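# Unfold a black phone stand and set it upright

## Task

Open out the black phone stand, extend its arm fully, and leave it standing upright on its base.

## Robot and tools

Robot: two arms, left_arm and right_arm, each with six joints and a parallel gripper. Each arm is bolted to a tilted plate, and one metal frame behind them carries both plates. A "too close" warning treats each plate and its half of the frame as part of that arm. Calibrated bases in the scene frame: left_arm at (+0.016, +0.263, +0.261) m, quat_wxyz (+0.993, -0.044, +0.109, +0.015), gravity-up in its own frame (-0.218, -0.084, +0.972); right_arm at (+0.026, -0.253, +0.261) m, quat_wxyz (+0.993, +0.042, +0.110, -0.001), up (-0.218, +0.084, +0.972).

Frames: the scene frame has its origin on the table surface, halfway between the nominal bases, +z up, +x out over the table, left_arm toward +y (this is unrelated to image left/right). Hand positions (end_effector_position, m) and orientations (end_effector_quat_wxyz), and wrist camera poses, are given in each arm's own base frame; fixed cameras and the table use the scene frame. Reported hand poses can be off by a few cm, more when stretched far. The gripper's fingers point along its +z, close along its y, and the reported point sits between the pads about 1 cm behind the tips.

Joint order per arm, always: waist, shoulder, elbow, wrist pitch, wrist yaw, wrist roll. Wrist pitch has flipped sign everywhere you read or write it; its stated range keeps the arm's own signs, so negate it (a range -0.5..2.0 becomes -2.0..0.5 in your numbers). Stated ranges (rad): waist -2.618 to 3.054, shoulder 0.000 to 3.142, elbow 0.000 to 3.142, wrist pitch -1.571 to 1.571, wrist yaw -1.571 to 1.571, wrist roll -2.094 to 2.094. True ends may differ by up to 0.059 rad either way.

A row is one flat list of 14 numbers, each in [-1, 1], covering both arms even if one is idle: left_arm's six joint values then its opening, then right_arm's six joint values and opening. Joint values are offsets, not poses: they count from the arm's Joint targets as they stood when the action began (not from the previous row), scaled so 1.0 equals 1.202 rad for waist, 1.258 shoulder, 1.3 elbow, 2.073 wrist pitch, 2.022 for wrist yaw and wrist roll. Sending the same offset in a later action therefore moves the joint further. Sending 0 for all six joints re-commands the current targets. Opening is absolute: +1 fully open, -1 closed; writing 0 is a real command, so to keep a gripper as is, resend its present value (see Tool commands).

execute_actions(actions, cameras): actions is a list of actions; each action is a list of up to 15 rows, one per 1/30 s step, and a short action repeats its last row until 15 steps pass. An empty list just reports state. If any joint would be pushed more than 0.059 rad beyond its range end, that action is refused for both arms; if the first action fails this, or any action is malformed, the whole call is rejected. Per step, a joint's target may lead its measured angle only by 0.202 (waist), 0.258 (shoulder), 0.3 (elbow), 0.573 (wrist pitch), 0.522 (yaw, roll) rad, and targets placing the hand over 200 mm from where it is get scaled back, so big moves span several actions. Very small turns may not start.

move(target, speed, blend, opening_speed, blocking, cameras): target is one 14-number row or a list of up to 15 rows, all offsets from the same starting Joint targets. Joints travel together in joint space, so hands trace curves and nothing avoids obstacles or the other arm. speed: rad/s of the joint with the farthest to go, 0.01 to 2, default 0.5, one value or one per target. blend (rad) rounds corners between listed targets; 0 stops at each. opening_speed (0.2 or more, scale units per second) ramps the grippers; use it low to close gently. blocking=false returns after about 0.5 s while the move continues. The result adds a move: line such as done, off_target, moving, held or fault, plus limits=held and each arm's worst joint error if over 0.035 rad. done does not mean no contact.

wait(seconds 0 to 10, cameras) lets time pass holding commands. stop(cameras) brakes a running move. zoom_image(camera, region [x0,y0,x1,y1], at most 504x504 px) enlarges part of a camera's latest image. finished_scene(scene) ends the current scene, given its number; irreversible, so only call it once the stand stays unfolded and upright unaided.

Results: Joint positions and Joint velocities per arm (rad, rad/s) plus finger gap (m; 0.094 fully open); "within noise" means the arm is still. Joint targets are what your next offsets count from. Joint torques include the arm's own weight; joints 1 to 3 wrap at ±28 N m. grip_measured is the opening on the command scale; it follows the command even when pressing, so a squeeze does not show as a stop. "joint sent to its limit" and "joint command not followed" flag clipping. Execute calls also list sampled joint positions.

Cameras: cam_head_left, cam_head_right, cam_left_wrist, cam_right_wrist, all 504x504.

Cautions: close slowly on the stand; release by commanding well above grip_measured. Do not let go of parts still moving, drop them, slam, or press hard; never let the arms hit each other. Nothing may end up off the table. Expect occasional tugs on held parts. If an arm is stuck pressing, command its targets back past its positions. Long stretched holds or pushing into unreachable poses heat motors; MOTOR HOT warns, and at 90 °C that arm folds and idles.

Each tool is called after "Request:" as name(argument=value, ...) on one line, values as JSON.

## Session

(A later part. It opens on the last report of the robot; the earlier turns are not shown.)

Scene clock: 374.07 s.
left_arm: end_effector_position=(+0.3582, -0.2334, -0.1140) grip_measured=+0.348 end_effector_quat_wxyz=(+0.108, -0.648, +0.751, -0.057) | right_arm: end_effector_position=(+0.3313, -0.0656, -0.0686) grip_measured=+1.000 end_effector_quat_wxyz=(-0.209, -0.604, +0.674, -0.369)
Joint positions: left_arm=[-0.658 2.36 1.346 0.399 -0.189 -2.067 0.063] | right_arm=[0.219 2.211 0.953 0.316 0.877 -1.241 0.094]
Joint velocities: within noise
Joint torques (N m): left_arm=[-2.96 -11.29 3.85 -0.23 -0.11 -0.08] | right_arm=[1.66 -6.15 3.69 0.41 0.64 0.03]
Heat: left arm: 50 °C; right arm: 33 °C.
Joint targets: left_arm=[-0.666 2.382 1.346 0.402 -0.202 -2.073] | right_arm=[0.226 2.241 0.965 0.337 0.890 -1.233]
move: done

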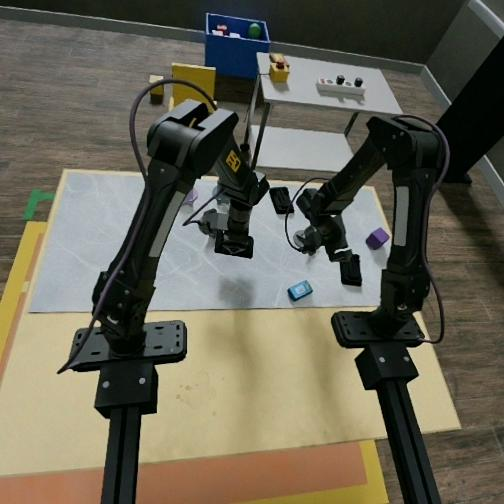

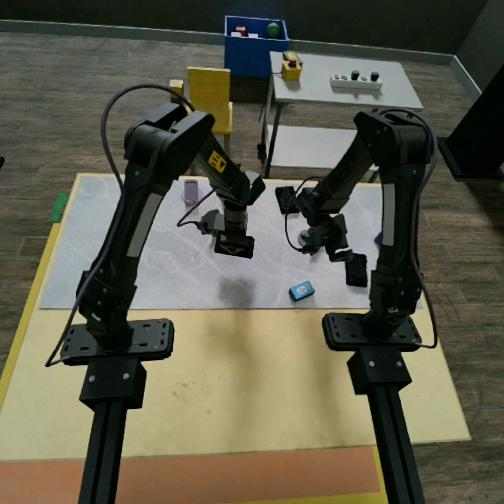

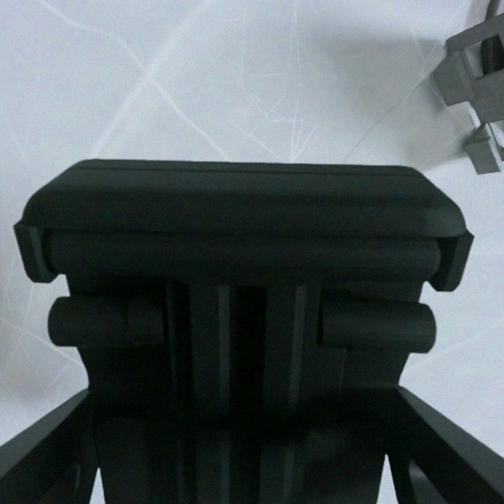

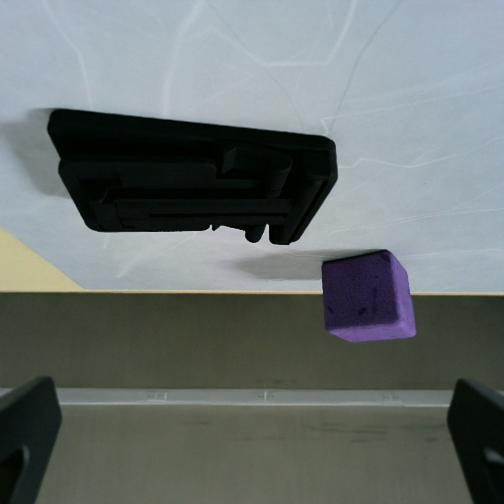

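Request:
move(target=[0.0303,0.1665,0.066,-0.0533,0.002,0,0.28, 0,0,0,0,0,0,1], speed=0.3, cameras=["cam_left_wrist","cam_head_left"])

Scene clock: 387.83 s.
left_arm: end_effector_position=(+0.3622, -0.2240, -0.1833) grip_measured=+0.348 end_effector_quat_wxyz=(+0.105, -0.657, +0.746, -0.037) | right_arm: end_effector_position=(+0.3313, -0.0656, -0.0686) grip_measured=+1.000 end_effector_quat_wxyz=(-0.209, -0.604, +0.674, -0.369)
Joint positions: left_arm=[-0.635 2.573 1.415 0.294 -0.189 -2.068 0.063] | right_arm=[0.219 2.211 0.953 0.316 0.877 -1.241 0.094]
Joint velocities: within noise
Joint torques (N m): left_arm=[-2.04 -12.15 4.44 -0.23 -0.1 0.06] | right_arm=[1.76 -6.13 3.67 0.41 0.65 0.05]
Heat: left arm: 49 °C; right arm: 33 °C.
Joint targets: left_arm=[-0.629 2.592 1.432 0.291 -0.197 -2.073] | right_arm=[0.226 2.241 0.965 0.337 0.890 -1.233]
move: done
Images, in order (width x height): cam_head_left 504x504, cam_left_wrist 504x504.

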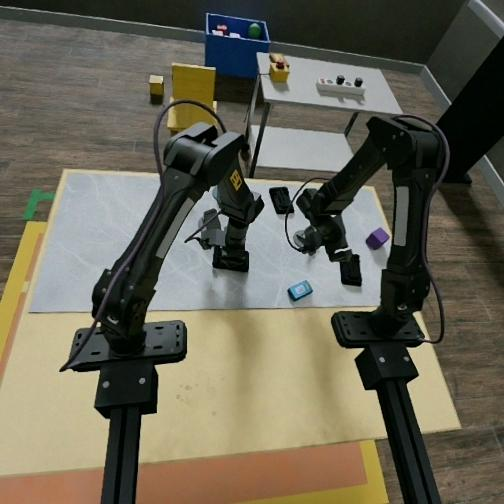

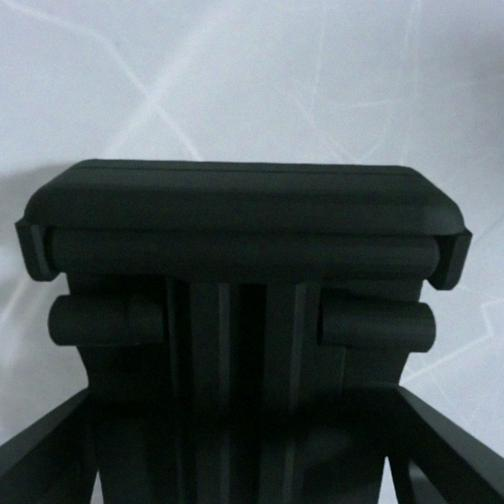

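Request:
move(target=[0,0.014,0,0,0,0,0.28, 0,0,0,0,0,0,1], speed=0.2, cameras=[])

Request:
move(target=[0,0,0,0,0,0,1, 0,0,0,0,0,0,1], opening_speed=0.6, cameras=["cam_left_wrist"])

Scene clock: 394.63 s.
left_arm: end_effector_position=(+0.3606, -0.2228, -0.1870) grip_measured=+0.348 end_effector_quat_wxyz=(+0.104, -0.657, +0.746, -0.034) | right_arm: end_effector_position=(+0.3313, -0.0656, -0.0686) grip_measured=+1.000 end_effector_quat_wxyz=(-0.209, -0.604, +0.674, -0.369)
Joint positions: left_arm=[-0.635 2.583 1.415 0.291 -0.189 -2.068 0.063] | right_arm=[0.219 2.211 0.953 0.316 0.877 -1.241 0.094]
Joint velocities: within noise
Joint torques (N m): left_arm=[-2.24 -11.38 4.4 -0.19 -0.07 -0.03] | right_arm=[1.83 -6.19 3.69 0.44 0.63 0.04]
Heat: left arm: 49 °C; right arm: 33 °C.
Joint targets: left_arm=[-0.629 2.609 1.432 0.291 -0.197 -2.073] | right_arm=[0.226 2.241 0.965 0.337 0.890 -1.233]
move: done
No camera images: "cameras" was empty.

Scene clock: 396.03 s.
left_arm: end_effector_position=(+0.3617, -0.2236, -0.1865) grip_measured=+0.998 end_effector_quat_wxyz=(+0.105, -0.657, +0.746, -0.035) | right_arm: end_effector_position=(+0.3313, -0.0656, -0.0686) grip_measured=+1.000 end_effector_quat_wxyz=(-0.209, -0.604, +0.674, -0.369)
Joint positions: left_arm=[-0.635 2.583 1.418 0.291 -0.189 -2.068 0.094] | right_arm=[0.219 2.211 0.953 0.316 0.877 -1.241 0.094]
Joint velocities: within noise
Joint torques (N m): left_arm=[-1.91 -11.4 4.16 -0.13 -0.05 -0.04] | right_arm=[1.68 -6.08 3.62 0.44 0.66 0.09]
Heat: left arm: 49 °C; right arm: 33 °C.
Joint targets: left_arm=[-0.629 2.609 1.431 0.291 -0.197 -2.073] | right_arm=[0.226 2.241 0.965 0.337 0.890 -1.233]
move: done
Images, in order (width x height): cam_left_wrist 504x504.

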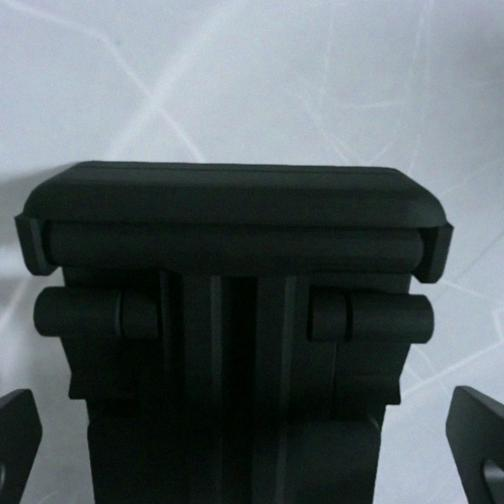

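Request:
move(target=[[-0.03,-0.1725,-0.0654,0.0535,-0.0025,0,1, 0,0,0,0,0,0,1],[0.024,-0.325,-0.0654,0.0285,0.048,0.2,1, 0,0,0,0,0,0,1],[0.25,-0.325,-0.13,-0.02,0.25,0.98,1, 0,0,0,0,0,0,1]], speed=[0.4,0.8,1.2], blend=[0.03,0.1,0], cameras=["cam_left_wrist","cam_head_left"])

Scene clock: 444.90 s.
left_arm: end_effector_position=(+0.4153, -0.1972, -0.0593) grip_measured=+0.998 end_effector_quat_wxyz=(+0.144, +0.139, +0.963, -0.179) | right_arm: end_effector_position=(+0.3313, -0.0656, -0.0686) grip_measured=+1.000 end_effector_quat_wxyz=(-0.209, -0.604, +0.674, -0.369)
Joint positions: left_arm=[-0.333 2.218 1.273 0.262 0.294 -0.1 0.094] | right_arm=[0.219 2.211 0.953 0.316 0.877 -1.241 0.094]
Joint velocities: within noise
Joint torques (N m): left_arm=[-1.48 -14.72 3.32 -0.72 0.29 0.09] | right_arm=[1.62 -6.08 3.73 0.43 0.63 0.04]
Heat: left arm: 46 °C; right arm: 33 °C.
Joint targets: left_arm=[-0.329 2.201 1.262 0.250 0.308 -0.091] | right_arm=[0.226 2.241 0.965 0.337 0.890 -1.233]
move: done
Images, in order (width x height): cam_head_left 504x504, cam_left_wrist 504x504.

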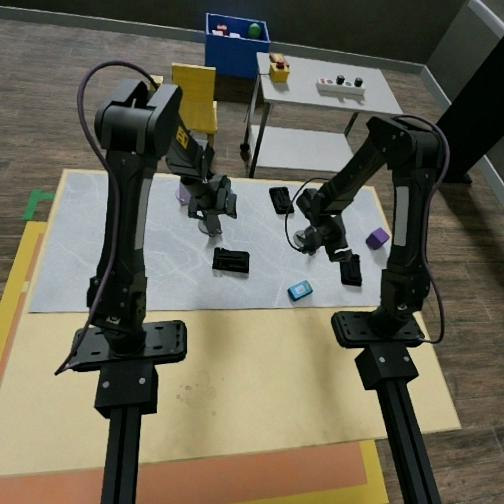

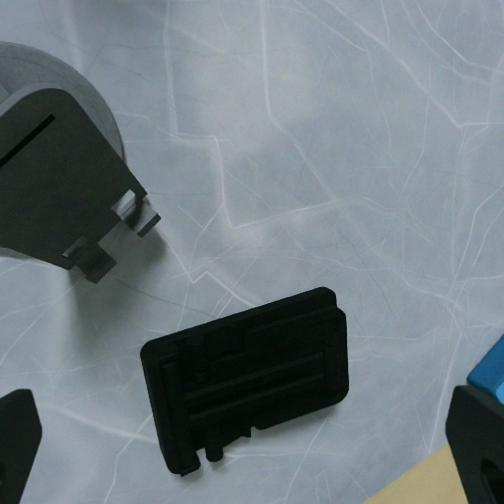

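Request:
move(target=[[0.249,0.015,-0.063,-0.0434,0.231,0.898,1, 0,0,0,0,0,0,1],[0.249,0.2177,-0.0757,-0.043,0.231,0.898,1, 0,0,0,0,0,0,1]], speed=[1.0,0.4], cameras=["cam_left_wrist","cam_head_left"])

Scene clock: 452.43 s.
left_arm: end_effector_position=(+0.3705, -0.1335, -0.1324) grip_measured=+0.998 end_effector_quat_wxyz=(+0.312, +0.728, +0.576, -0.201) | right_arm: end_effector_position=(+0.3313, -0.0656, -0.0686) grip_measured=+1.000 end_effector_quat_wxyz=(-0.209, -0.604, +0.674, -0.369)
Joint positions: left_arm=[-0.034 2.459 1.167 0.155 0.753 1.72 0.094] | right_arm=[0.219 2.211 0.953 0.316 0.877 -1.241 0.094]
Joint velocities: within noise
Joint torques (N m): left_arm=[-0.75 -10.66 1.92 0.04 0.65 0.05] | right_arm=[1.72 -6.15 3.59 0.39 0.63 0.08]
Heat: left arm: 46 °C; right arm: 33 °C.
Joint targets: left_arm=[-0.029 2.475 1.164 0.161 0.775 1.724] | right_arm=[0.226 2.241 0.965 0.337 0.890 -1.233]
move: done
Images, in order (width x height): cam_head_left 504x504, cam_left_wrist 504x504.

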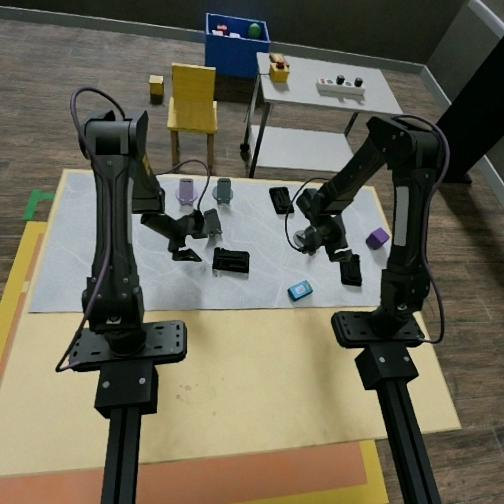

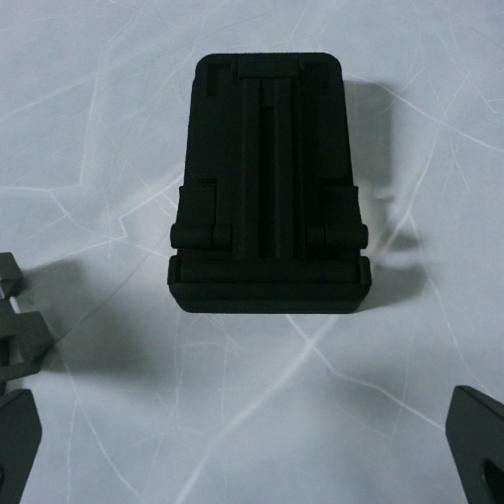

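Request:
move(target=[-0.067,0.079,0.0217,-0.0685,-0.0034,-0.050,1, 0,0,0,0,0,0,1], speed=0.3, cameras=["cam_left_wrist"])

Scene clock: 475.23 s.
left_arm: end_effector_position=(+0.3673, -0.1598, -0.1597) grip_measured=+0.998 end_effector_quat_wxyz=(+0.312, +0.727, +0.575, -0.208) | right_arm: end_effector_position=(+0.3313, -0.0656, -0.0686) grip_measured=+1.000 end_effector_quat_wxyz=(-0.209, -0.604, +0.674, -0.369)
Joint positions: left_arm=[-0.104 2.551 1.181 0.025 0.753 1.63 0.094] | right_arm=[0.219 2.211 0.953 0.316 0.877 -1.241 0.094]
Joint velocities: within noise
Joint torques (N m): left_arm=[-1.95 -10.25 2.78 -0.28 0.53 -0.01] | right_arm=[1.69 -6.16 3.59 0.41 0.65 0.06]
Heat: left arm: 44 °C; right arm: 33 °C.
Joint targets: left_arm=[-0.110 2.574 1.192 0.018 0.768 1.624] | right_arm=[0.226 2.241 0.965 0.337 0.890 -1.233]
move: done
Images, in order (width x height): cam_left_wrist 504x504.

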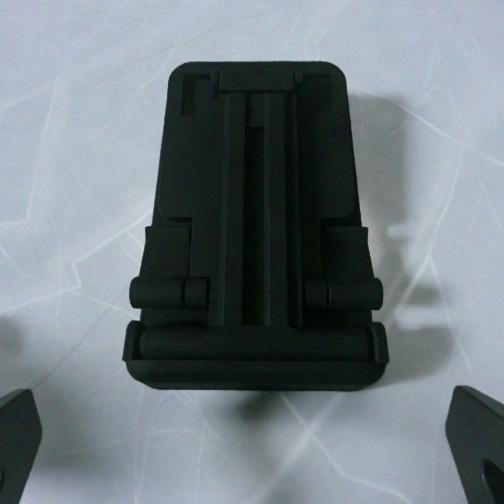

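Request:
move(target=[-0.0438,0.056,0.0144,-0.0457,-0.0022,-0.034,1, 0,0,0,0,0,0,1], speed=0.25, cameras=["cam_left_wrist","cam_right_wrist"])

Scene clock: 481.37 s.
left_arm: end_effector_position=(+0.3652, -0.1793, -0.1790) grip_measured=+0.998 end_effector_quat_wxyz=(+0.314, +0.725, +0.574, -0.213) | right_arm: end_effector_position=(+0.3313, -0.0656, -0.0686) grip_measured=+1.000 end_effector_quat_wxyz=(-0.209, -0.604, +0.674, -0.369)
Joint positions: left_arm=[-0.155 2.622 1.201 -0.069 0.753 1.561 0.094] | right_arm=[0.219 2.211 0.953 0.316 0.877 -1.241 0.094]
Joint velocities: within noise
Joint torques (N m): left_arm=[-2.29 -10.26 2.5 -0.28 0.52 -0.04] | right_arm=[1.65 -6.31 3.67 0.4 0.6 0.07]
Heat: left arm: 44 °C; right arm: 33 °C.
Joint targets: left_arm=[-0.163 2.644 1.211 -0.076 0.764 1.554] | right_arm=[0.226 2.241 0.965 0.337 0.890 -1.233]
move: done
Images, in order (width x height): cam_left_wrist 504x504, cam_right_wrist 504x504.

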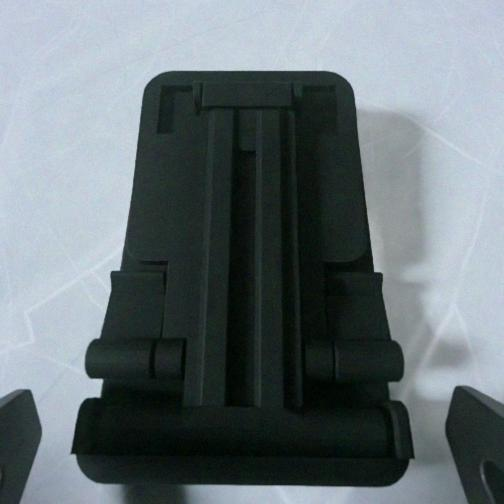

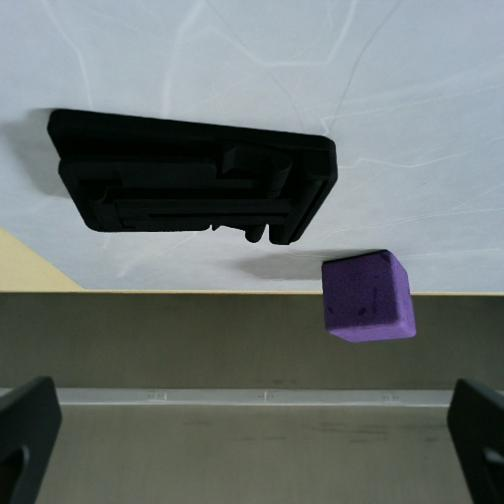

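Request:
move(target=[-0.0155,0.015,0.011,-0.0103,-0.002,-0.01,1, 0,0,0,0,0,0,1], speed=0.2, cameras=["cam_left_wrist"])

Scene clock: 491.43 s.
left_arm: end_effector_position=(+0.3685, -0.1859, -0.1818) grip_measured=+0.998 end_effector_quat_wxyz=(+0.317, +0.726, +0.572, -0.212) | right_arm: end_effector_position=(+0.3313, -0.0656, -0.0686) grip_measured=+1.000 end_effector_quat_wxyz=(-0.209, -0.604, +0.674, -0.369)
Joint positions: left_arm=[-0.17 2.638 1.217 -0.091 0.752 1.541 0.094] | right_arm=[0.219 2.211 0.953 0.316 0.877 -1.241 0.094]
Joint velocities: within noise
Joint torques (N m): left_arm=[-2.56 -10.09 2.4 -0.32 0.52 -0.1] | right_arm=[1.76 -6.22 3.62 0.41 0.63 0.06]
Heat: left arm: 44 °C; right arm: 33 °C.
Joint targets: left_arm=[-0.181 2.663 1.225 -0.097 0.759 1.534] | right_arm=[0.226 2.241 0.965 0.337 0.890 -1.233]
move: done
Images, in order (width x height): cam_left_wrist 504x504.

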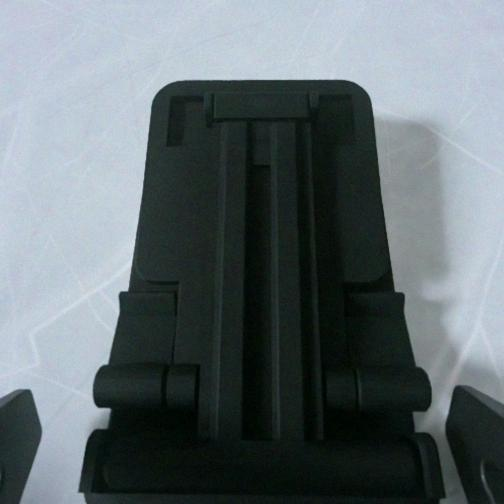

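Request:
move(target=[-0.0025,-0.005,-0.034,-0.0087,0,0.003,1, 0,0,0,0,0,0,1], speed=0.2, cameras=["cam_left_wrist"])

Scene clock: 499.93 s.
left_arm: end_effector_position=(+0.3597, -0.1844, -0.1850) grip_measured=+0.998 end_effector_quat_wxyz=(+0.313, +0.725, +0.575, -0.215) | right_arm: end_effector_position=(+0.3313, -0.0656, -0.0686) grip_measured=+1.000 end_effector_quat_wxyz=(-0.209, -0.604, +0.674, -0.369)
Joint positions: left_arm=[-0.17 2.638 1.188 -0.109 0.752 1.54 0.094] | right_arm=[0.219 2.211 0.953 0.316 0.877 -1.241 0.094]
Joint velocities: within noise
Joint torques (N m): left_arm=[-2.82 -10.39 0.83 -0.34 0.48 0.03] | right_arm=[1.69 -6.11 3.6 0.42 0.62 0.09]
Heat: left arm: 43 °C; right arm: 33 °C.
Joint targets: left_arm=[-0.184 2.657 1.181 -0.115 0.760 1.541] | right_arm=[0.226 2.241 0.965 0.337 0.890 -1.233]
move: done
Images, in order (width x height): cam_left_wrist 504x504.

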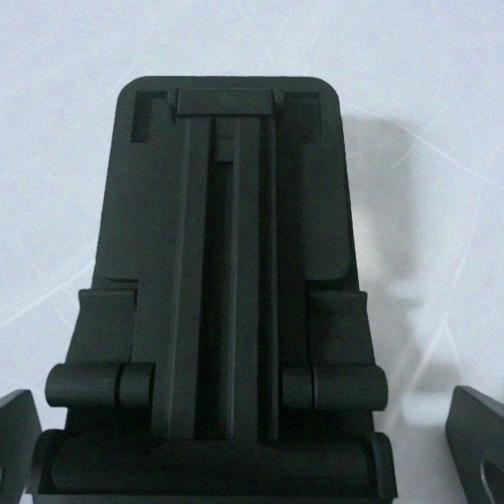

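Request:
move(target=[0,0,0.024,0.005,0,0,1, 0,0,0,0,0,0,1], speed=0.2, cameras=["cam_left_wrist"])

Scene clock: 503.37 s.
left_arm: end_effector_position=(+0.3676, -0.1858, -0.1824) grip_measured=+0.998 end_effector_quat_wxyz=(+0.320, +0.726, +0.571, -0.209) | right_arm: end_effector_position=(+0.3313, -0.0656, -0.0686) grip_measured=+1.000 end_effector_quat_wxyz=(-0.209, -0.604, +0.674, -0.369)
Joint positions: left_arm=[-0.17 2.638 1.206 -0.11 0.752 1.54 0.094] | right_arm=[0.219 2.211 0.953 0.316 0.877 -1.241 0.094]
Joint velocities: within noise
Joint torques (N m): left_arm=[-2.91 -10.65 2.11 -0.28 0.47 0] | right_arm=[1.74 -6.12 3.64 0.43 0.6 0.05]
Heat: left arm: 43 °C; right arm: 33 °C.
Joint targets: left_arm=[-0.184 2.657 1.212 -0.105 0.760 1.541] | right_arm=[0.226 2.241 0.965 0.337 0.890 -1.233]
move: done
Images, in order (width x height): cam_left_wrist 504x504.

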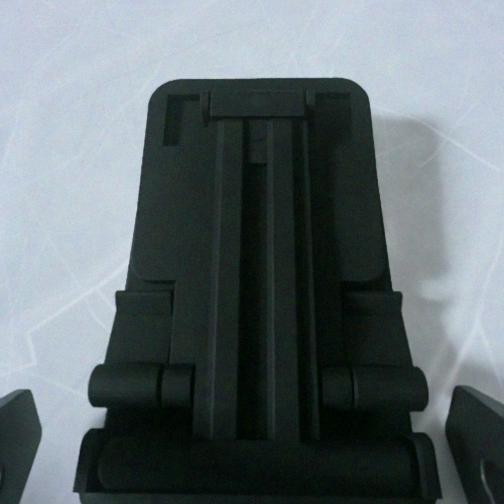

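Request:
move(target=[0,0,0,0,0,0,0.5, 0,0,0,0,0,0,1], opening_speed=0.4, cameras=["cam_left_wrist"])

Request:
move(target=[0,0,0,0,0,0,0.34, 0,0,0,0,0,0,1], opening_speed=0.3, cameras=["cam_left_wrist"])

Scene clock: 508.57 s.
left_arm: end_effector_position=(+0.3677, -0.1857, -0.1825) grip_measured=+0.509 end_effector_quat_wxyz=(+0.320, +0.727, +0.571, -0.209) | right_arm: end_effector_position=(+0.3313, -0.0656, -0.0686) grip_measured=+1.000 end_effector_quat_wxyz=(-0.209, -0.604, +0.674, -0.369)
Joint positions: left_arm=[-0.17 2.638 1.206 -0.11 0.751 1.54 0.071] | right_arm=[0.219 2.211 0.953 0.316 0.877 -1.241 0.094]
Joint velocities: within noise
Joint torques (N m): left_arm=[-2.89 -10.7 1.94 -0.29 0.48 0.03] | right_arm=[1.62 -6.24 3.63 0.44 0.62 0.06]
Heat: left arm: 43 °C; right arm: 33 °C.
Joint targets: left_arm=[-0.184 2.657 1.212 -0.105 0.759 1.541] | right_arm=[0.226 2.241 0.965 0.337 0.890 -1.233]
move: done
Images, in order (width x height): cam_left_wrist 504x504.

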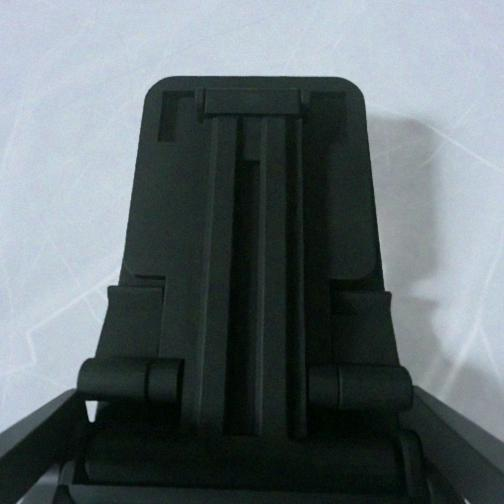

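Scene clock: 509.30 s.
left_arm: end_effector_position=(+0.3677, -0.1857, -0.1825) grip_measured=+0.482 end_effector_quat_wxyz=(+0.320, +0.727, +0.571, -0.209) | right_arm: end_effector_position=(+0.3313, -0.0656, -0.0686) grip_measured=+1.000 end_effector_quat_wxyz=(-0.209, -0.604, +0.674, -0.369)
Joint positions: left_arm=[-0.17 2.638 1.206 -0.11 0.751 1.54 0.07] | right_arm=[0.219 2.211 0.953 0.316 0.877 -1.241 0.094]
Joint velocities: within noise
Joint torques (N m): left_arm=[-2.76 -10.63 2.04 -0.27 0.5 0.06] | right_arm=[1.73 -6.04 3.67 0.42 0.62 0.04]
Heat: left arm: 43 °C; right arm: 33 °C.
Joint targets: left_arm=[-0.184 2.657 1.212 -0.105 0.759 1.541] | right_arm=[0.226 2.241 0.965 0.337 0.890 -1.233]
move: done
Images, in order (width x height): cam_left_wrist 504x504.

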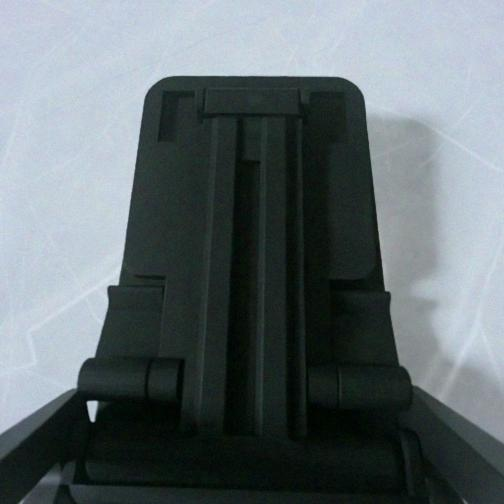

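Request:
zoom_image(camera="cam_left_wrist", region=[90, 60, 420, 390])

Scaled by 1.527 from the camera's 504x504 image, which has a finer 720x720 frame.

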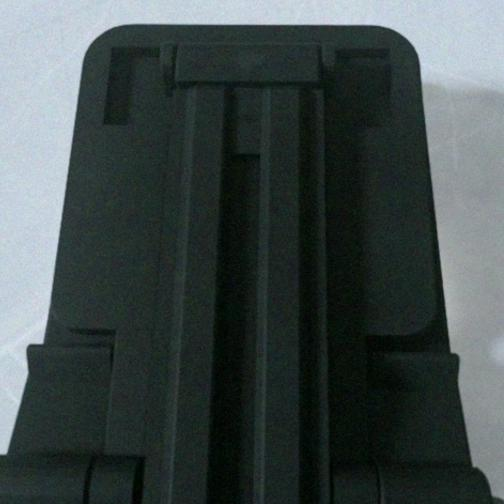

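Request:
move(target=[[0,0,0,0,0,0,0.34, -0.038,-0.231,0,-0.1,-0.3,0,1],[0,0,0,0,0,0,0.34, -0.0794,-0.112,-0.0478,-0.4088,-0.8476,-0.0205,1]], speed=1.0, blend=0.1)

Scene clock: 550.70 s.
left_arm: end_effector_position=(+0.3677, -0.1857, -0.1825) grip_measured=+0.482 end_effector_quat_wxyz=(+0.320, +0.727, +0.571, -0.209) | right_arm: end_effector_position=(+0.4340, +0.1904, +0.0344) grip_measured=+1.000 end_effector_quat_wxyz=(-0.534, +0.666, -0.516, -0.074)
Joint positions: left_arm=[-0.17 2.638 1.206 -0.11 0.751 1.54 0.07] | right_arm=[0.138 2.069 0.919 -0.504 -0.8 -1.27 0.094]
Joint velocities: within noise
Joint torques (N m): left_arm=[-2.85 -10.62 1.99 -0.27 0.5 0.04] | right_arm=[0.62 -6.91 3.37 -1.17 -0.66 -0.12]
Heat: left arm: 43 °C; right arm: 34 °C.
Joint targets: left_arm=[-0.184 2.657 1.212 -0.105 0.759 1.541] | right_arm=[0.131 2.100 0.903 -0.511 -0.824 -1.275]
move: done

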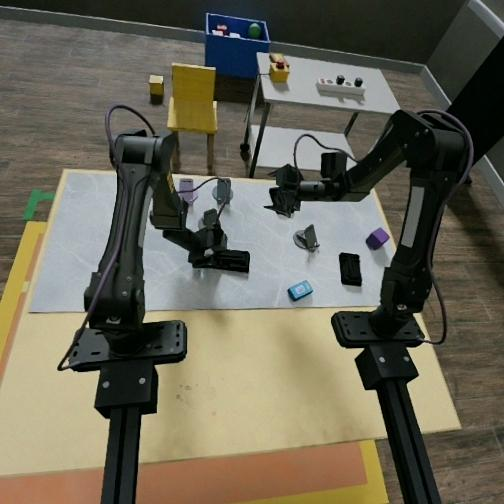

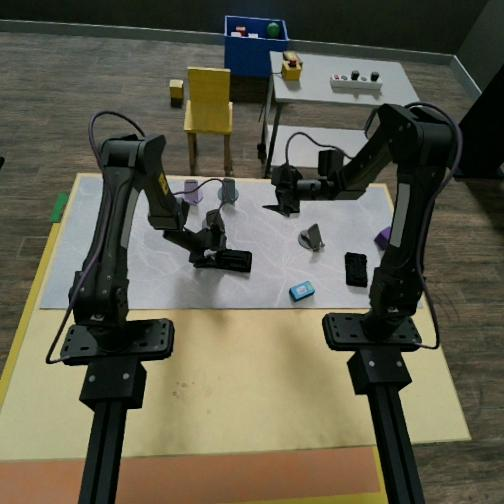

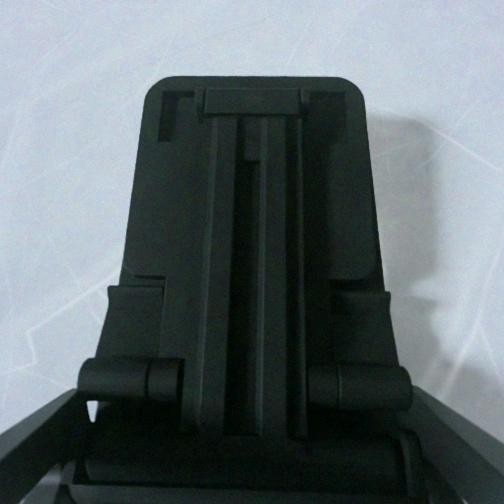

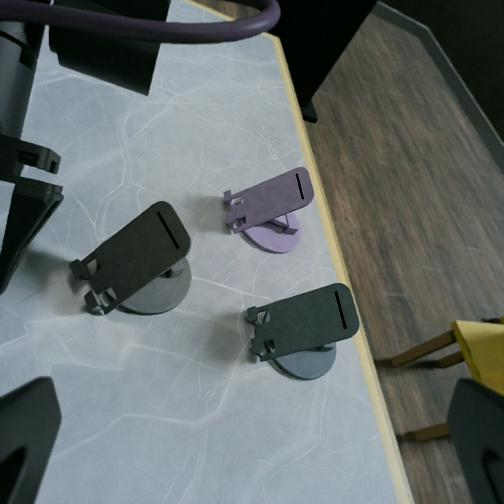

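Request:
move(target=[0,0,0,0,0,0,0.34, 0,0.20,0,0,0,0,1], speed=0.5, cameras=["cam_head_left","cam_head_right","cam_right_wrist"])

Scene clock: 555.07 s.
left_arm: end_effector_position=(+0.3677, -0.1857, -0.1825) grip_measured=+0.482 end_effector_quat_wxyz=(+0.320, +0.727, +0.571, -0.209) | right_arm: end_effector_position=(+0.3966, +0.1856, -0.0742) grip_measured=+1.000 end_effector_quat_wxyz=(-0.454, +0.661, -0.579, -0.149)
Joint positions: left_arm=[-0.17 2.638 1.206 -0.11 0.751 1.54 0.07] | right_arm=[0.138 2.327 0.91 -0.516 -0.804 -1.27 0.094]
Joint velocities: within noise
Joint torques (N m): left_arm=[-2.71 -10.78 2.06 -0.25 0.51 0] | right_arm=[0.51 -7.32 1.95 -0.75 -0.68 -0.09]
Heat: left arm: 43 °C; right arm: 34 °C.
Joint targets: left_arm=[-0.184 2.657 1.212 -0.105 0.759 1.541] | right_arm=[0.131 2.351 0.904 -0.510 -0.823 -1.275]
move: done
Images, in order (width x height): cam_head_left 504x504, cam_head_right 504x504, cam_right_wrist 504x504.

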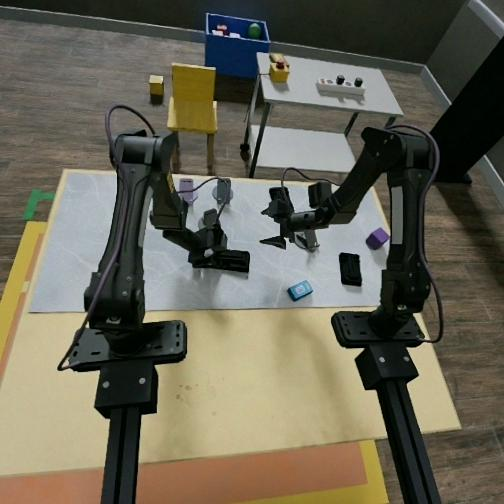

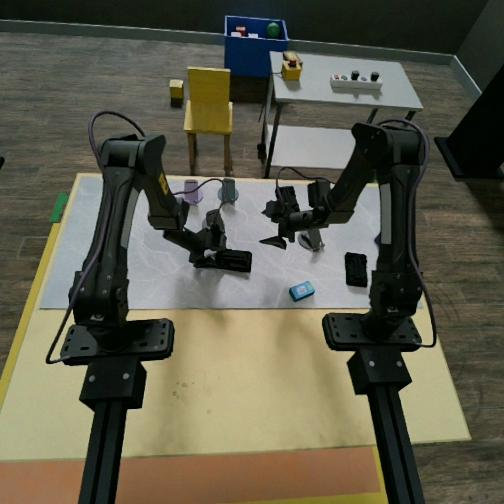

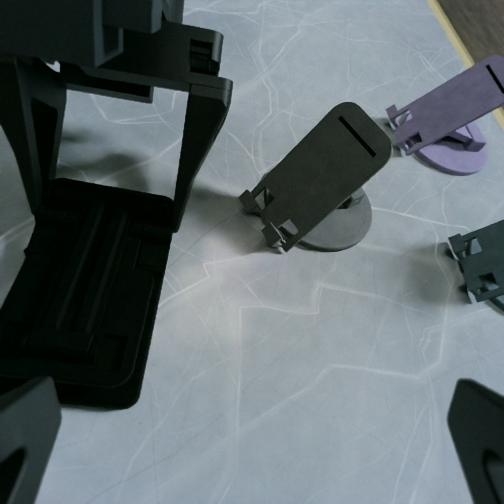

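Request:
move(target=[0,0,0,0,0,0,0.34, 0,0.144,0,0,0,0,1], speed=0.4, cameras=["cam_left_wrist","cam_head_right","cam_right_wrist"])

Scene clock: 559.30 s.
left_arm: end_effector_position=(+0.3677, -0.1857, -0.1825) grip_measured=+0.482 end_effector_quat_wxyz=(+0.320, +0.727, +0.571, -0.209) | right_arm: end_effector_position=(+0.3561, +0.1800, -0.1425) grip_measured=+1.000 end_effector_quat_wxyz=(-0.393, +0.650, -0.619, -0.200)
Joint positions: left_arm=[-0.17 2.638 1.206 -0.11 0.751 1.54 0.07] | right_arm=[0.138 2.508 0.91 -0.519 -0.804 -1.27 0.094]
Joint velocities: within noise
Joint torques (N m): left_arm=[-2.76 -10.48 2.33 -0.25 0.52 0.03] | right_arm=[0.59 -6.82 0.54 -0.47 -0.73 -0.06]
Heat: left arm: 43 °C; right arm: 35 °C.
Joint targets: left_arm=[-0.184 2.657 1.212 -0.105 0.759 1.541] | right_arm=[0.131 2.532 0.904 -0.510 -0.823 -1.275]
move: done
Images, in order (width x height): cam_head_right 504x504, cam_left_wrist 504x504, cam_right_wrist 504x504.

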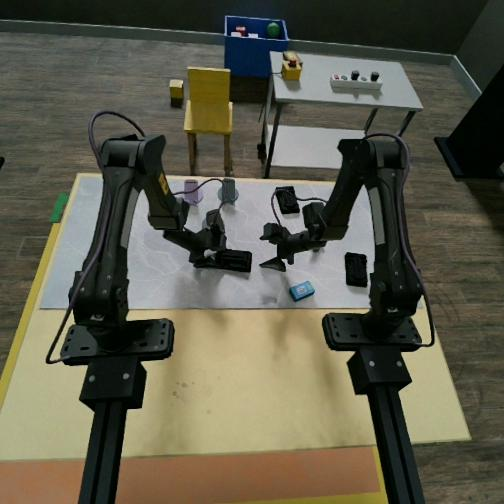

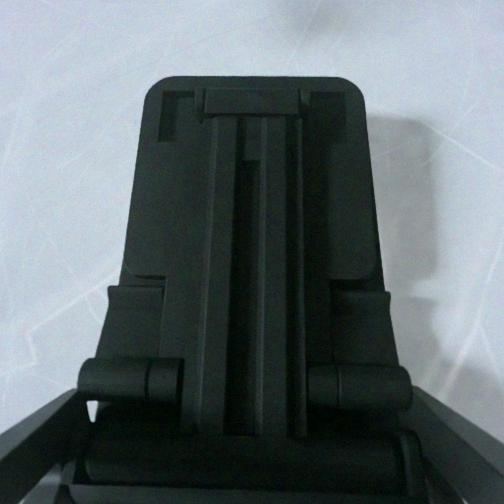

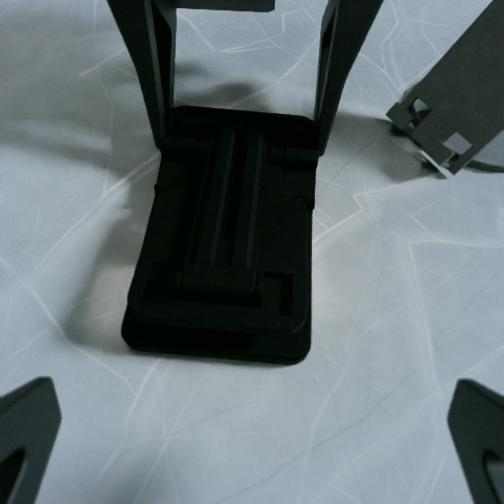

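Request:
zoom_image(camera="cam_right_wrist", region=[100, 80, 340, 380])

Scaled by 1.680 from the camera's 504x504 image, which has a finer 720x720 frame.

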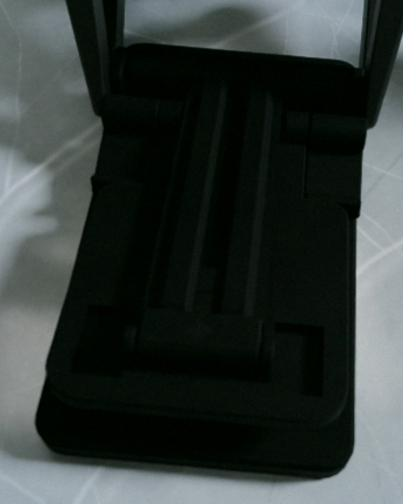

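Request:
move(target=[0,0,0,0,0,0,0.34, 0.0664,0.0572,0.0434,-0.0402,0.02,0.0475,1], speed=0.3, cameras=["cam_left_wrist","cam_right_wrist"])

Scene clock: 589.93 s.
left_arm: end_effector_position=(+0.3677, -0.1857, -0.1825) grip_measured=+0.482 end_effector_quat_wxyz=(+0.320, +0.727, +0.571, -0.209) | right_arm: end_effector_position=(+0.3561, +0.2030, -0.1571) grip_measured=+1.000 end_effector_quat_wxyz=(-0.387, +0.649, -0.621, -0.208)
Joint positions: left_arm=[-0.17 2.638 1.206 -0.11 0.751 1.54 0.07] | right_arm=[0.206 2.573 0.951 -0.583 -0.776 -1.187 0.094]
Joint velocities: within noise
Joint torques (N m): left_arm=[-2.95 -10.67 2 -0.27 0.48 0.03] | right_arm=[1.7 -6.56 1.73 -0.73 -0.55 0.06]
Heat: left arm: 43 °C; right arm: 34 °C.
Joint targets: left_arm=[-0.184 2.657 1.212 -0.105 0.759 1.541] | right_arm=[0.211 2.604 0.960 -0.594 -0.783 -1.179]
move: done
Images, in order (width x height): cam_left_wrist 504x504, cam_right_wrist 504x504.

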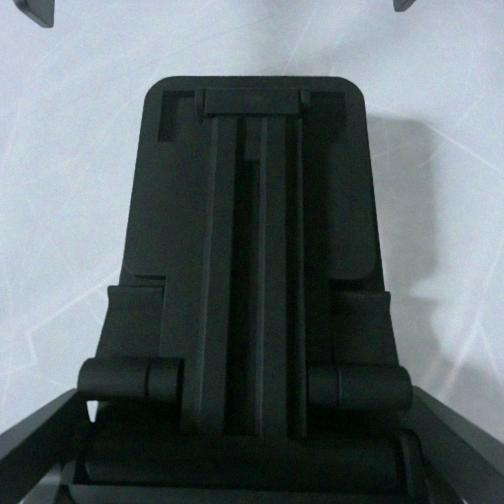

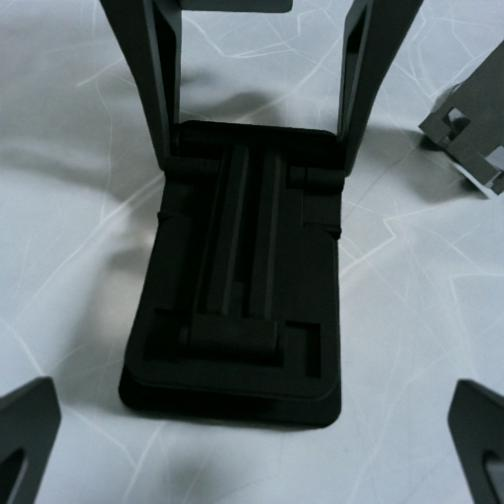

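Request:
move(target=[0,0,0,0,0,0,0.34, 0.0458,0.0421,0.0208,-0.0318,0.0114,0.0341,1], speed=0.2, cameras=["cam_left_wrist","cam_right_wrist"])

Scene clock: 598.93 s.
left_arm: end_effector_position=(+0.3677, -0.1857, -0.1825) grip_measured=+0.482 end_effector_quat_wxyz=(+0.320, +0.727, +0.571, -0.209) | right_arm: end_effector_position=(+0.3540, +0.2208, -0.1686) grip_measured=+1.000 end_effector_quat_wxyz=(-0.385, +0.647, -0.623, -0.212)
Joint positions: left_arm=[-0.17 2.638 1.206 -0.11 0.751 1.54 0.07] | right_arm=[0.258 2.626 0.978 -0.648 -0.754 -1.118 0.094]
Joint velocities: within noise
Joint torques (N m): left_arm=[-2.86 -10.66 2.28 -0.25 0.48 0.02] | right_arm=[2.15 -6.49 1.87 -0.81 -0.54 0.1]
Heat: left arm: 43 °C; right arm: 35 °C.
Joint targets: left_arm=[-0.184 2.657 1.212 -0.105 0.759 1.541] | right_arm=[0.266 2.657 0.987 -0.660 -0.760 -1.110]
move: done
Images, in order (width x height): cam_left_wrist 504x504, cam_right_wrist 504x504.

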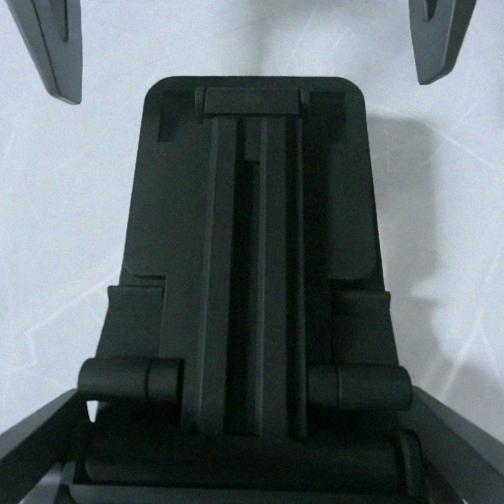

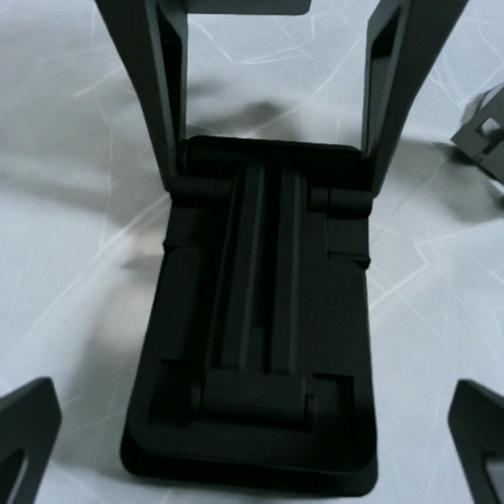

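Request:
move(target=[0,0,0,0,0,0,0.34, 0.017,0.0045,0.0055,-0.007,0.0055,0.005,1], speed=0.2, cameras=["cam_left_wrist"])

Request:
move(target=[0,0,0,0,0,0,0.34, 0,0,0,0,0,0,0.5], opening_speed=0.4, cameras=["cam_left_wrist","cam_right_wrist"])

Scene clock: 611.50 s.
left_arm: end_effector_position=(+0.3677, -0.1857, -0.1825) grip_measured=+0.482 end_effector_quat_wxyz=(+0.320, +0.727, +0.571, -0.209) | right_arm: end_effector_position=(+0.3557, +0.2275, -0.1682) grip_measured=+1.000 end_effector_quat_wxyz=(-0.388, +0.650, -0.619, -0.209)
Joint positions: left_arm=[-0.17 2.638 1.206 -0.11 0.751 1.54 0.07] | right_arm=[0.277 2.63 0.987 -0.663 -0.744 -1.108 0.094]
Joint velocities: within noise
Joint torques (N m): left_arm=[-2.82 -10.59 1.96 -0.24 0.48 -0.01] | right_arm=[2.15 -6.53 1.87 -0.82 -0.51 0.11]
Heat: left arm: 43 °C; right arm: 34 °C.
Joint targets: left_arm=[-0.184 2.657 1.212 -0.105 0.759 1.541] | right_arm=[0.286 2.663 0.994 -0.674 -0.749 -1.100]
move: done
Images, in order (width x height): cam_left_wrist 504x504.

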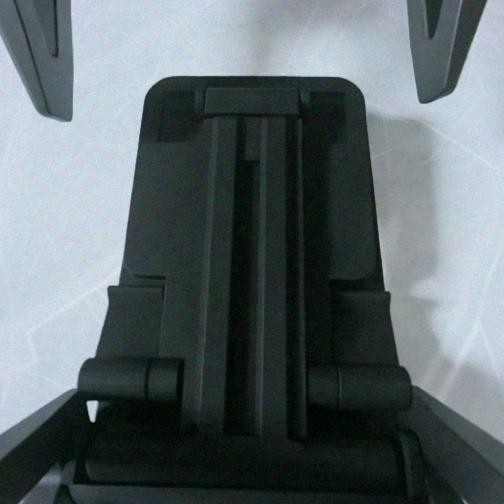

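Scene clock: 612.97 s.
left_arm: end_effector_position=(+0.3677, -0.1857, -0.1825) grip_measured=+0.482 end_effector_quat_wxyz=(+0.320, +0.727, +0.571, -0.209) | right_arm: end_effector_position=(+0.3560, +0.2275, -0.1681) grip_measured=+0.503 end_effector_quat_wxyz=(-0.389, +0.650, -0.619, -0.208)
Joint positions: left_arm=[-0.17 2.638 1.206 -0.11 0.751 1.54 0.07] | right_arm=[0.277 2.63 0.987 -0.664 -0.742 -1.107 0.071]
Joint velocities: within noise
Joint torques (N m): left_arm=[-2.92 -10.59 2.15 -0.24 0.51 0.05] | right_arm=[2.21 -6.67 1.76 -0.82 -0.53 0.06]
Heat: left arm: 43 °C; right arm: 35 °C.
Joint targets: left_arm=[-0.184 2.657 1.212 -0.105 0.759 1.541] | right_arm=[0.286 2.663 0.994 -0.674 -0.749 -1.099]
move: done
Images, in order (width x height): cam_left_wrist 504x504, cam_right_wrist 504x504.

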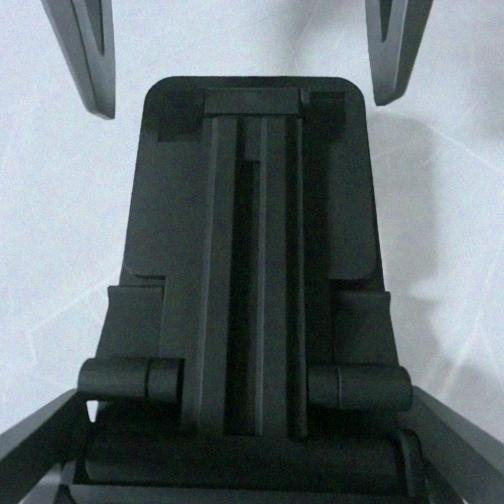

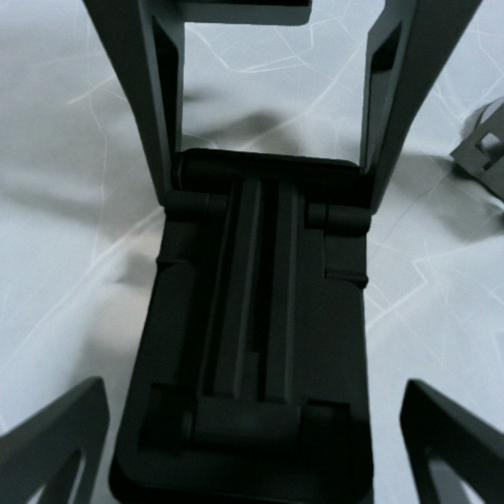

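Request:
move(target=[0,0,0,0,0,0,0.34, 0.0015,0,-0.0145,-0.0054,0,0,0.5], speed=0.2, cameras=["cam_left_wrist"])

Scene clock: 621.50 s.
left_arm: end_effector_position=(+0.3677, -0.1857, -0.1825) grip_measured=+0.482 end_effector_quat_wxyz=(+0.320, +0.727, +0.571, -0.209) | right_arm: end_effector_position=(+0.3577, +0.2279, -0.1670) grip_measured=+0.503 end_effector_quat_wxyz=(-0.393, +0.651, -0.617, -0.206)
Joint positions: left_arm=[-0.17 2.638 1.206 -0.11 0.751 1.54 0.07] | right_arm=[0.277 2.63 0.987 -0.674 -0.742 -1.107 0.071]
Joint velocities: within noise
Joint torques (N m): left_arm=[-2.76 -10.44 2.03 -0.3 0.5 -0.01] | right_arm=[2.47 -6.6 0.21 -0.87 -0.57 0.06]
Heat: left arm: 43 °C; right arm: 35 °C.
Joint targets: left_arm=[-0.184 2.657 1.212 -0.105 0.759 1.541] | right_arm=[0.288 2.663 0.975 -0.685 -0.749 -1.100]
move: done
Images, in order (width x height): cam_left_wrist 504x504.

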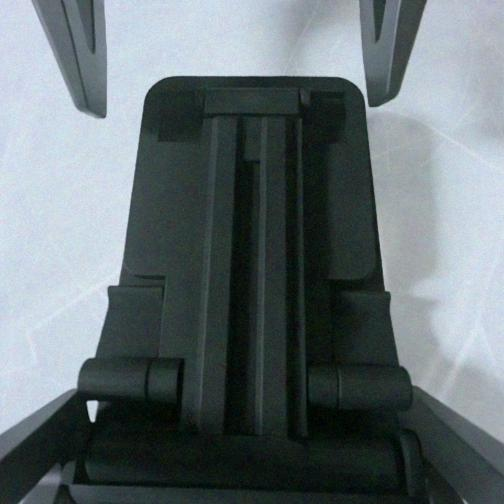

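Request:
move(target=[0,0,0,0,0,0,0.34, 0,0,-0.006,0.006,0,0,0.5], speed=0.2, cameras=["cam_left_wrist"])

Scene clock: 625.47 s.
left_arm: end_effector_position=(+0.3677, -0.1857, -0.1825) grip_measured=+0.482 end_effector_quat_wxyz=(+0.320, +0.727, +0.571, -0.209) | right_arm: end_effector_position=(+0.3536, +0.2268, -0.1685) grip_measured=+0.503 end_effector_quat_wxyz=(-0.389, +0.650, -0.619, -0.208)
Joint positions: left_arm=[-0.17 2.638 1.206 -0.11 0.751 1.54 0.07] | right_arm=[0.277 2.63 0.976 -0.675 -0.742 -1.107 0.071]
Joint velocities: within noise
Joint torques (N m): left_arm=[-2.93 -10.63 2.03 -0.26 0.46 0.06] | right_arm=[2.35 -6.41 0.44 -0.72 -0.52 0.02]
Heat: left arm: 43 °C; right arm: 35 °C.
Joint targets: left_arm=[-0.184 2.657 1.212 -0.105 0.759 1.541] | right_arm=[0.288 2.663 0.967 -0.673 -0.749 -1.100]
move: done
Images, in order (width x height): cam_left_wrist 504x504.

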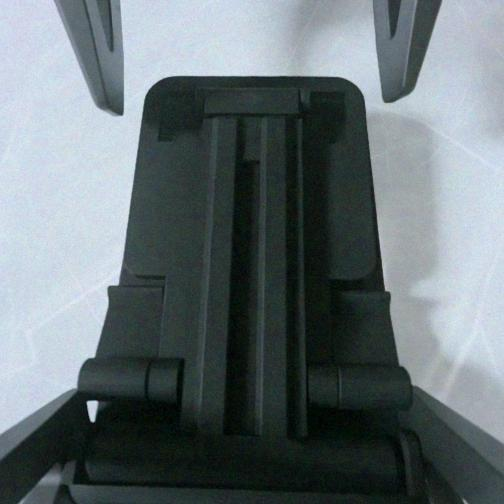

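Request:
move(target=[0,0,0,0,0,0,0.34, 0,0,0,0,0,0,0.3], opening_speed=0.3, cameras=["cam_left_wrist","cam_right_wrist"])

Scene clock: 628.67 s.
left_arm: end_effector_position=(+0.3677, -0.1857, -0.1825) grip_measured=+0.482 end_effector_quat_wxyz=(+0.320, +0.727, +0.571, -0.209) | right_arm: end_effector_position=(+0.3536, +0.2268, -0.1685) grip_measured=+0.303 end_effector_quat_wxyz=(-0.389, +0.650, -0.619, -0.208)
Joint positions: left_arm=[-0.17 2.638 1.206 -0.11 0.751 1.54 0.07] | right_arm=[0.277 2.63 0.976 -0.675 -0.742 -1.107 0.061]
Joint velocities: within noise
Joint torques (N m): left_arm=[-2.76 -10.59 2 -0.28 0.48 0.07] | right_arm=[2.4 -6.41 0.29 -0.69 -0.53 0.09]
Heat: left arm: 43 °C; right arm: 35 °C.
Joint targets: left_arm=[-0.184 2.657 1.212 -0.105 0.759 1.541] | right_arm=[0.288 2.663 0.967 -0.673 -0.749 -1.100]
move: done
Images, in order (width x height): cam_left_wrist 504x504, cam_right_wrist 504x504.

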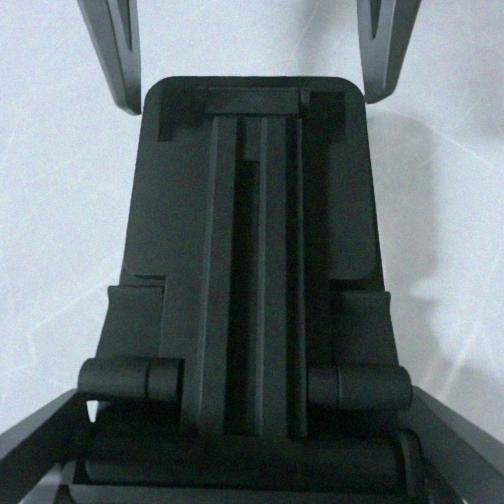

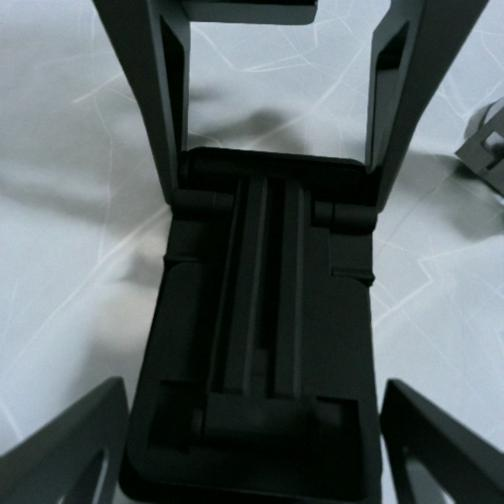

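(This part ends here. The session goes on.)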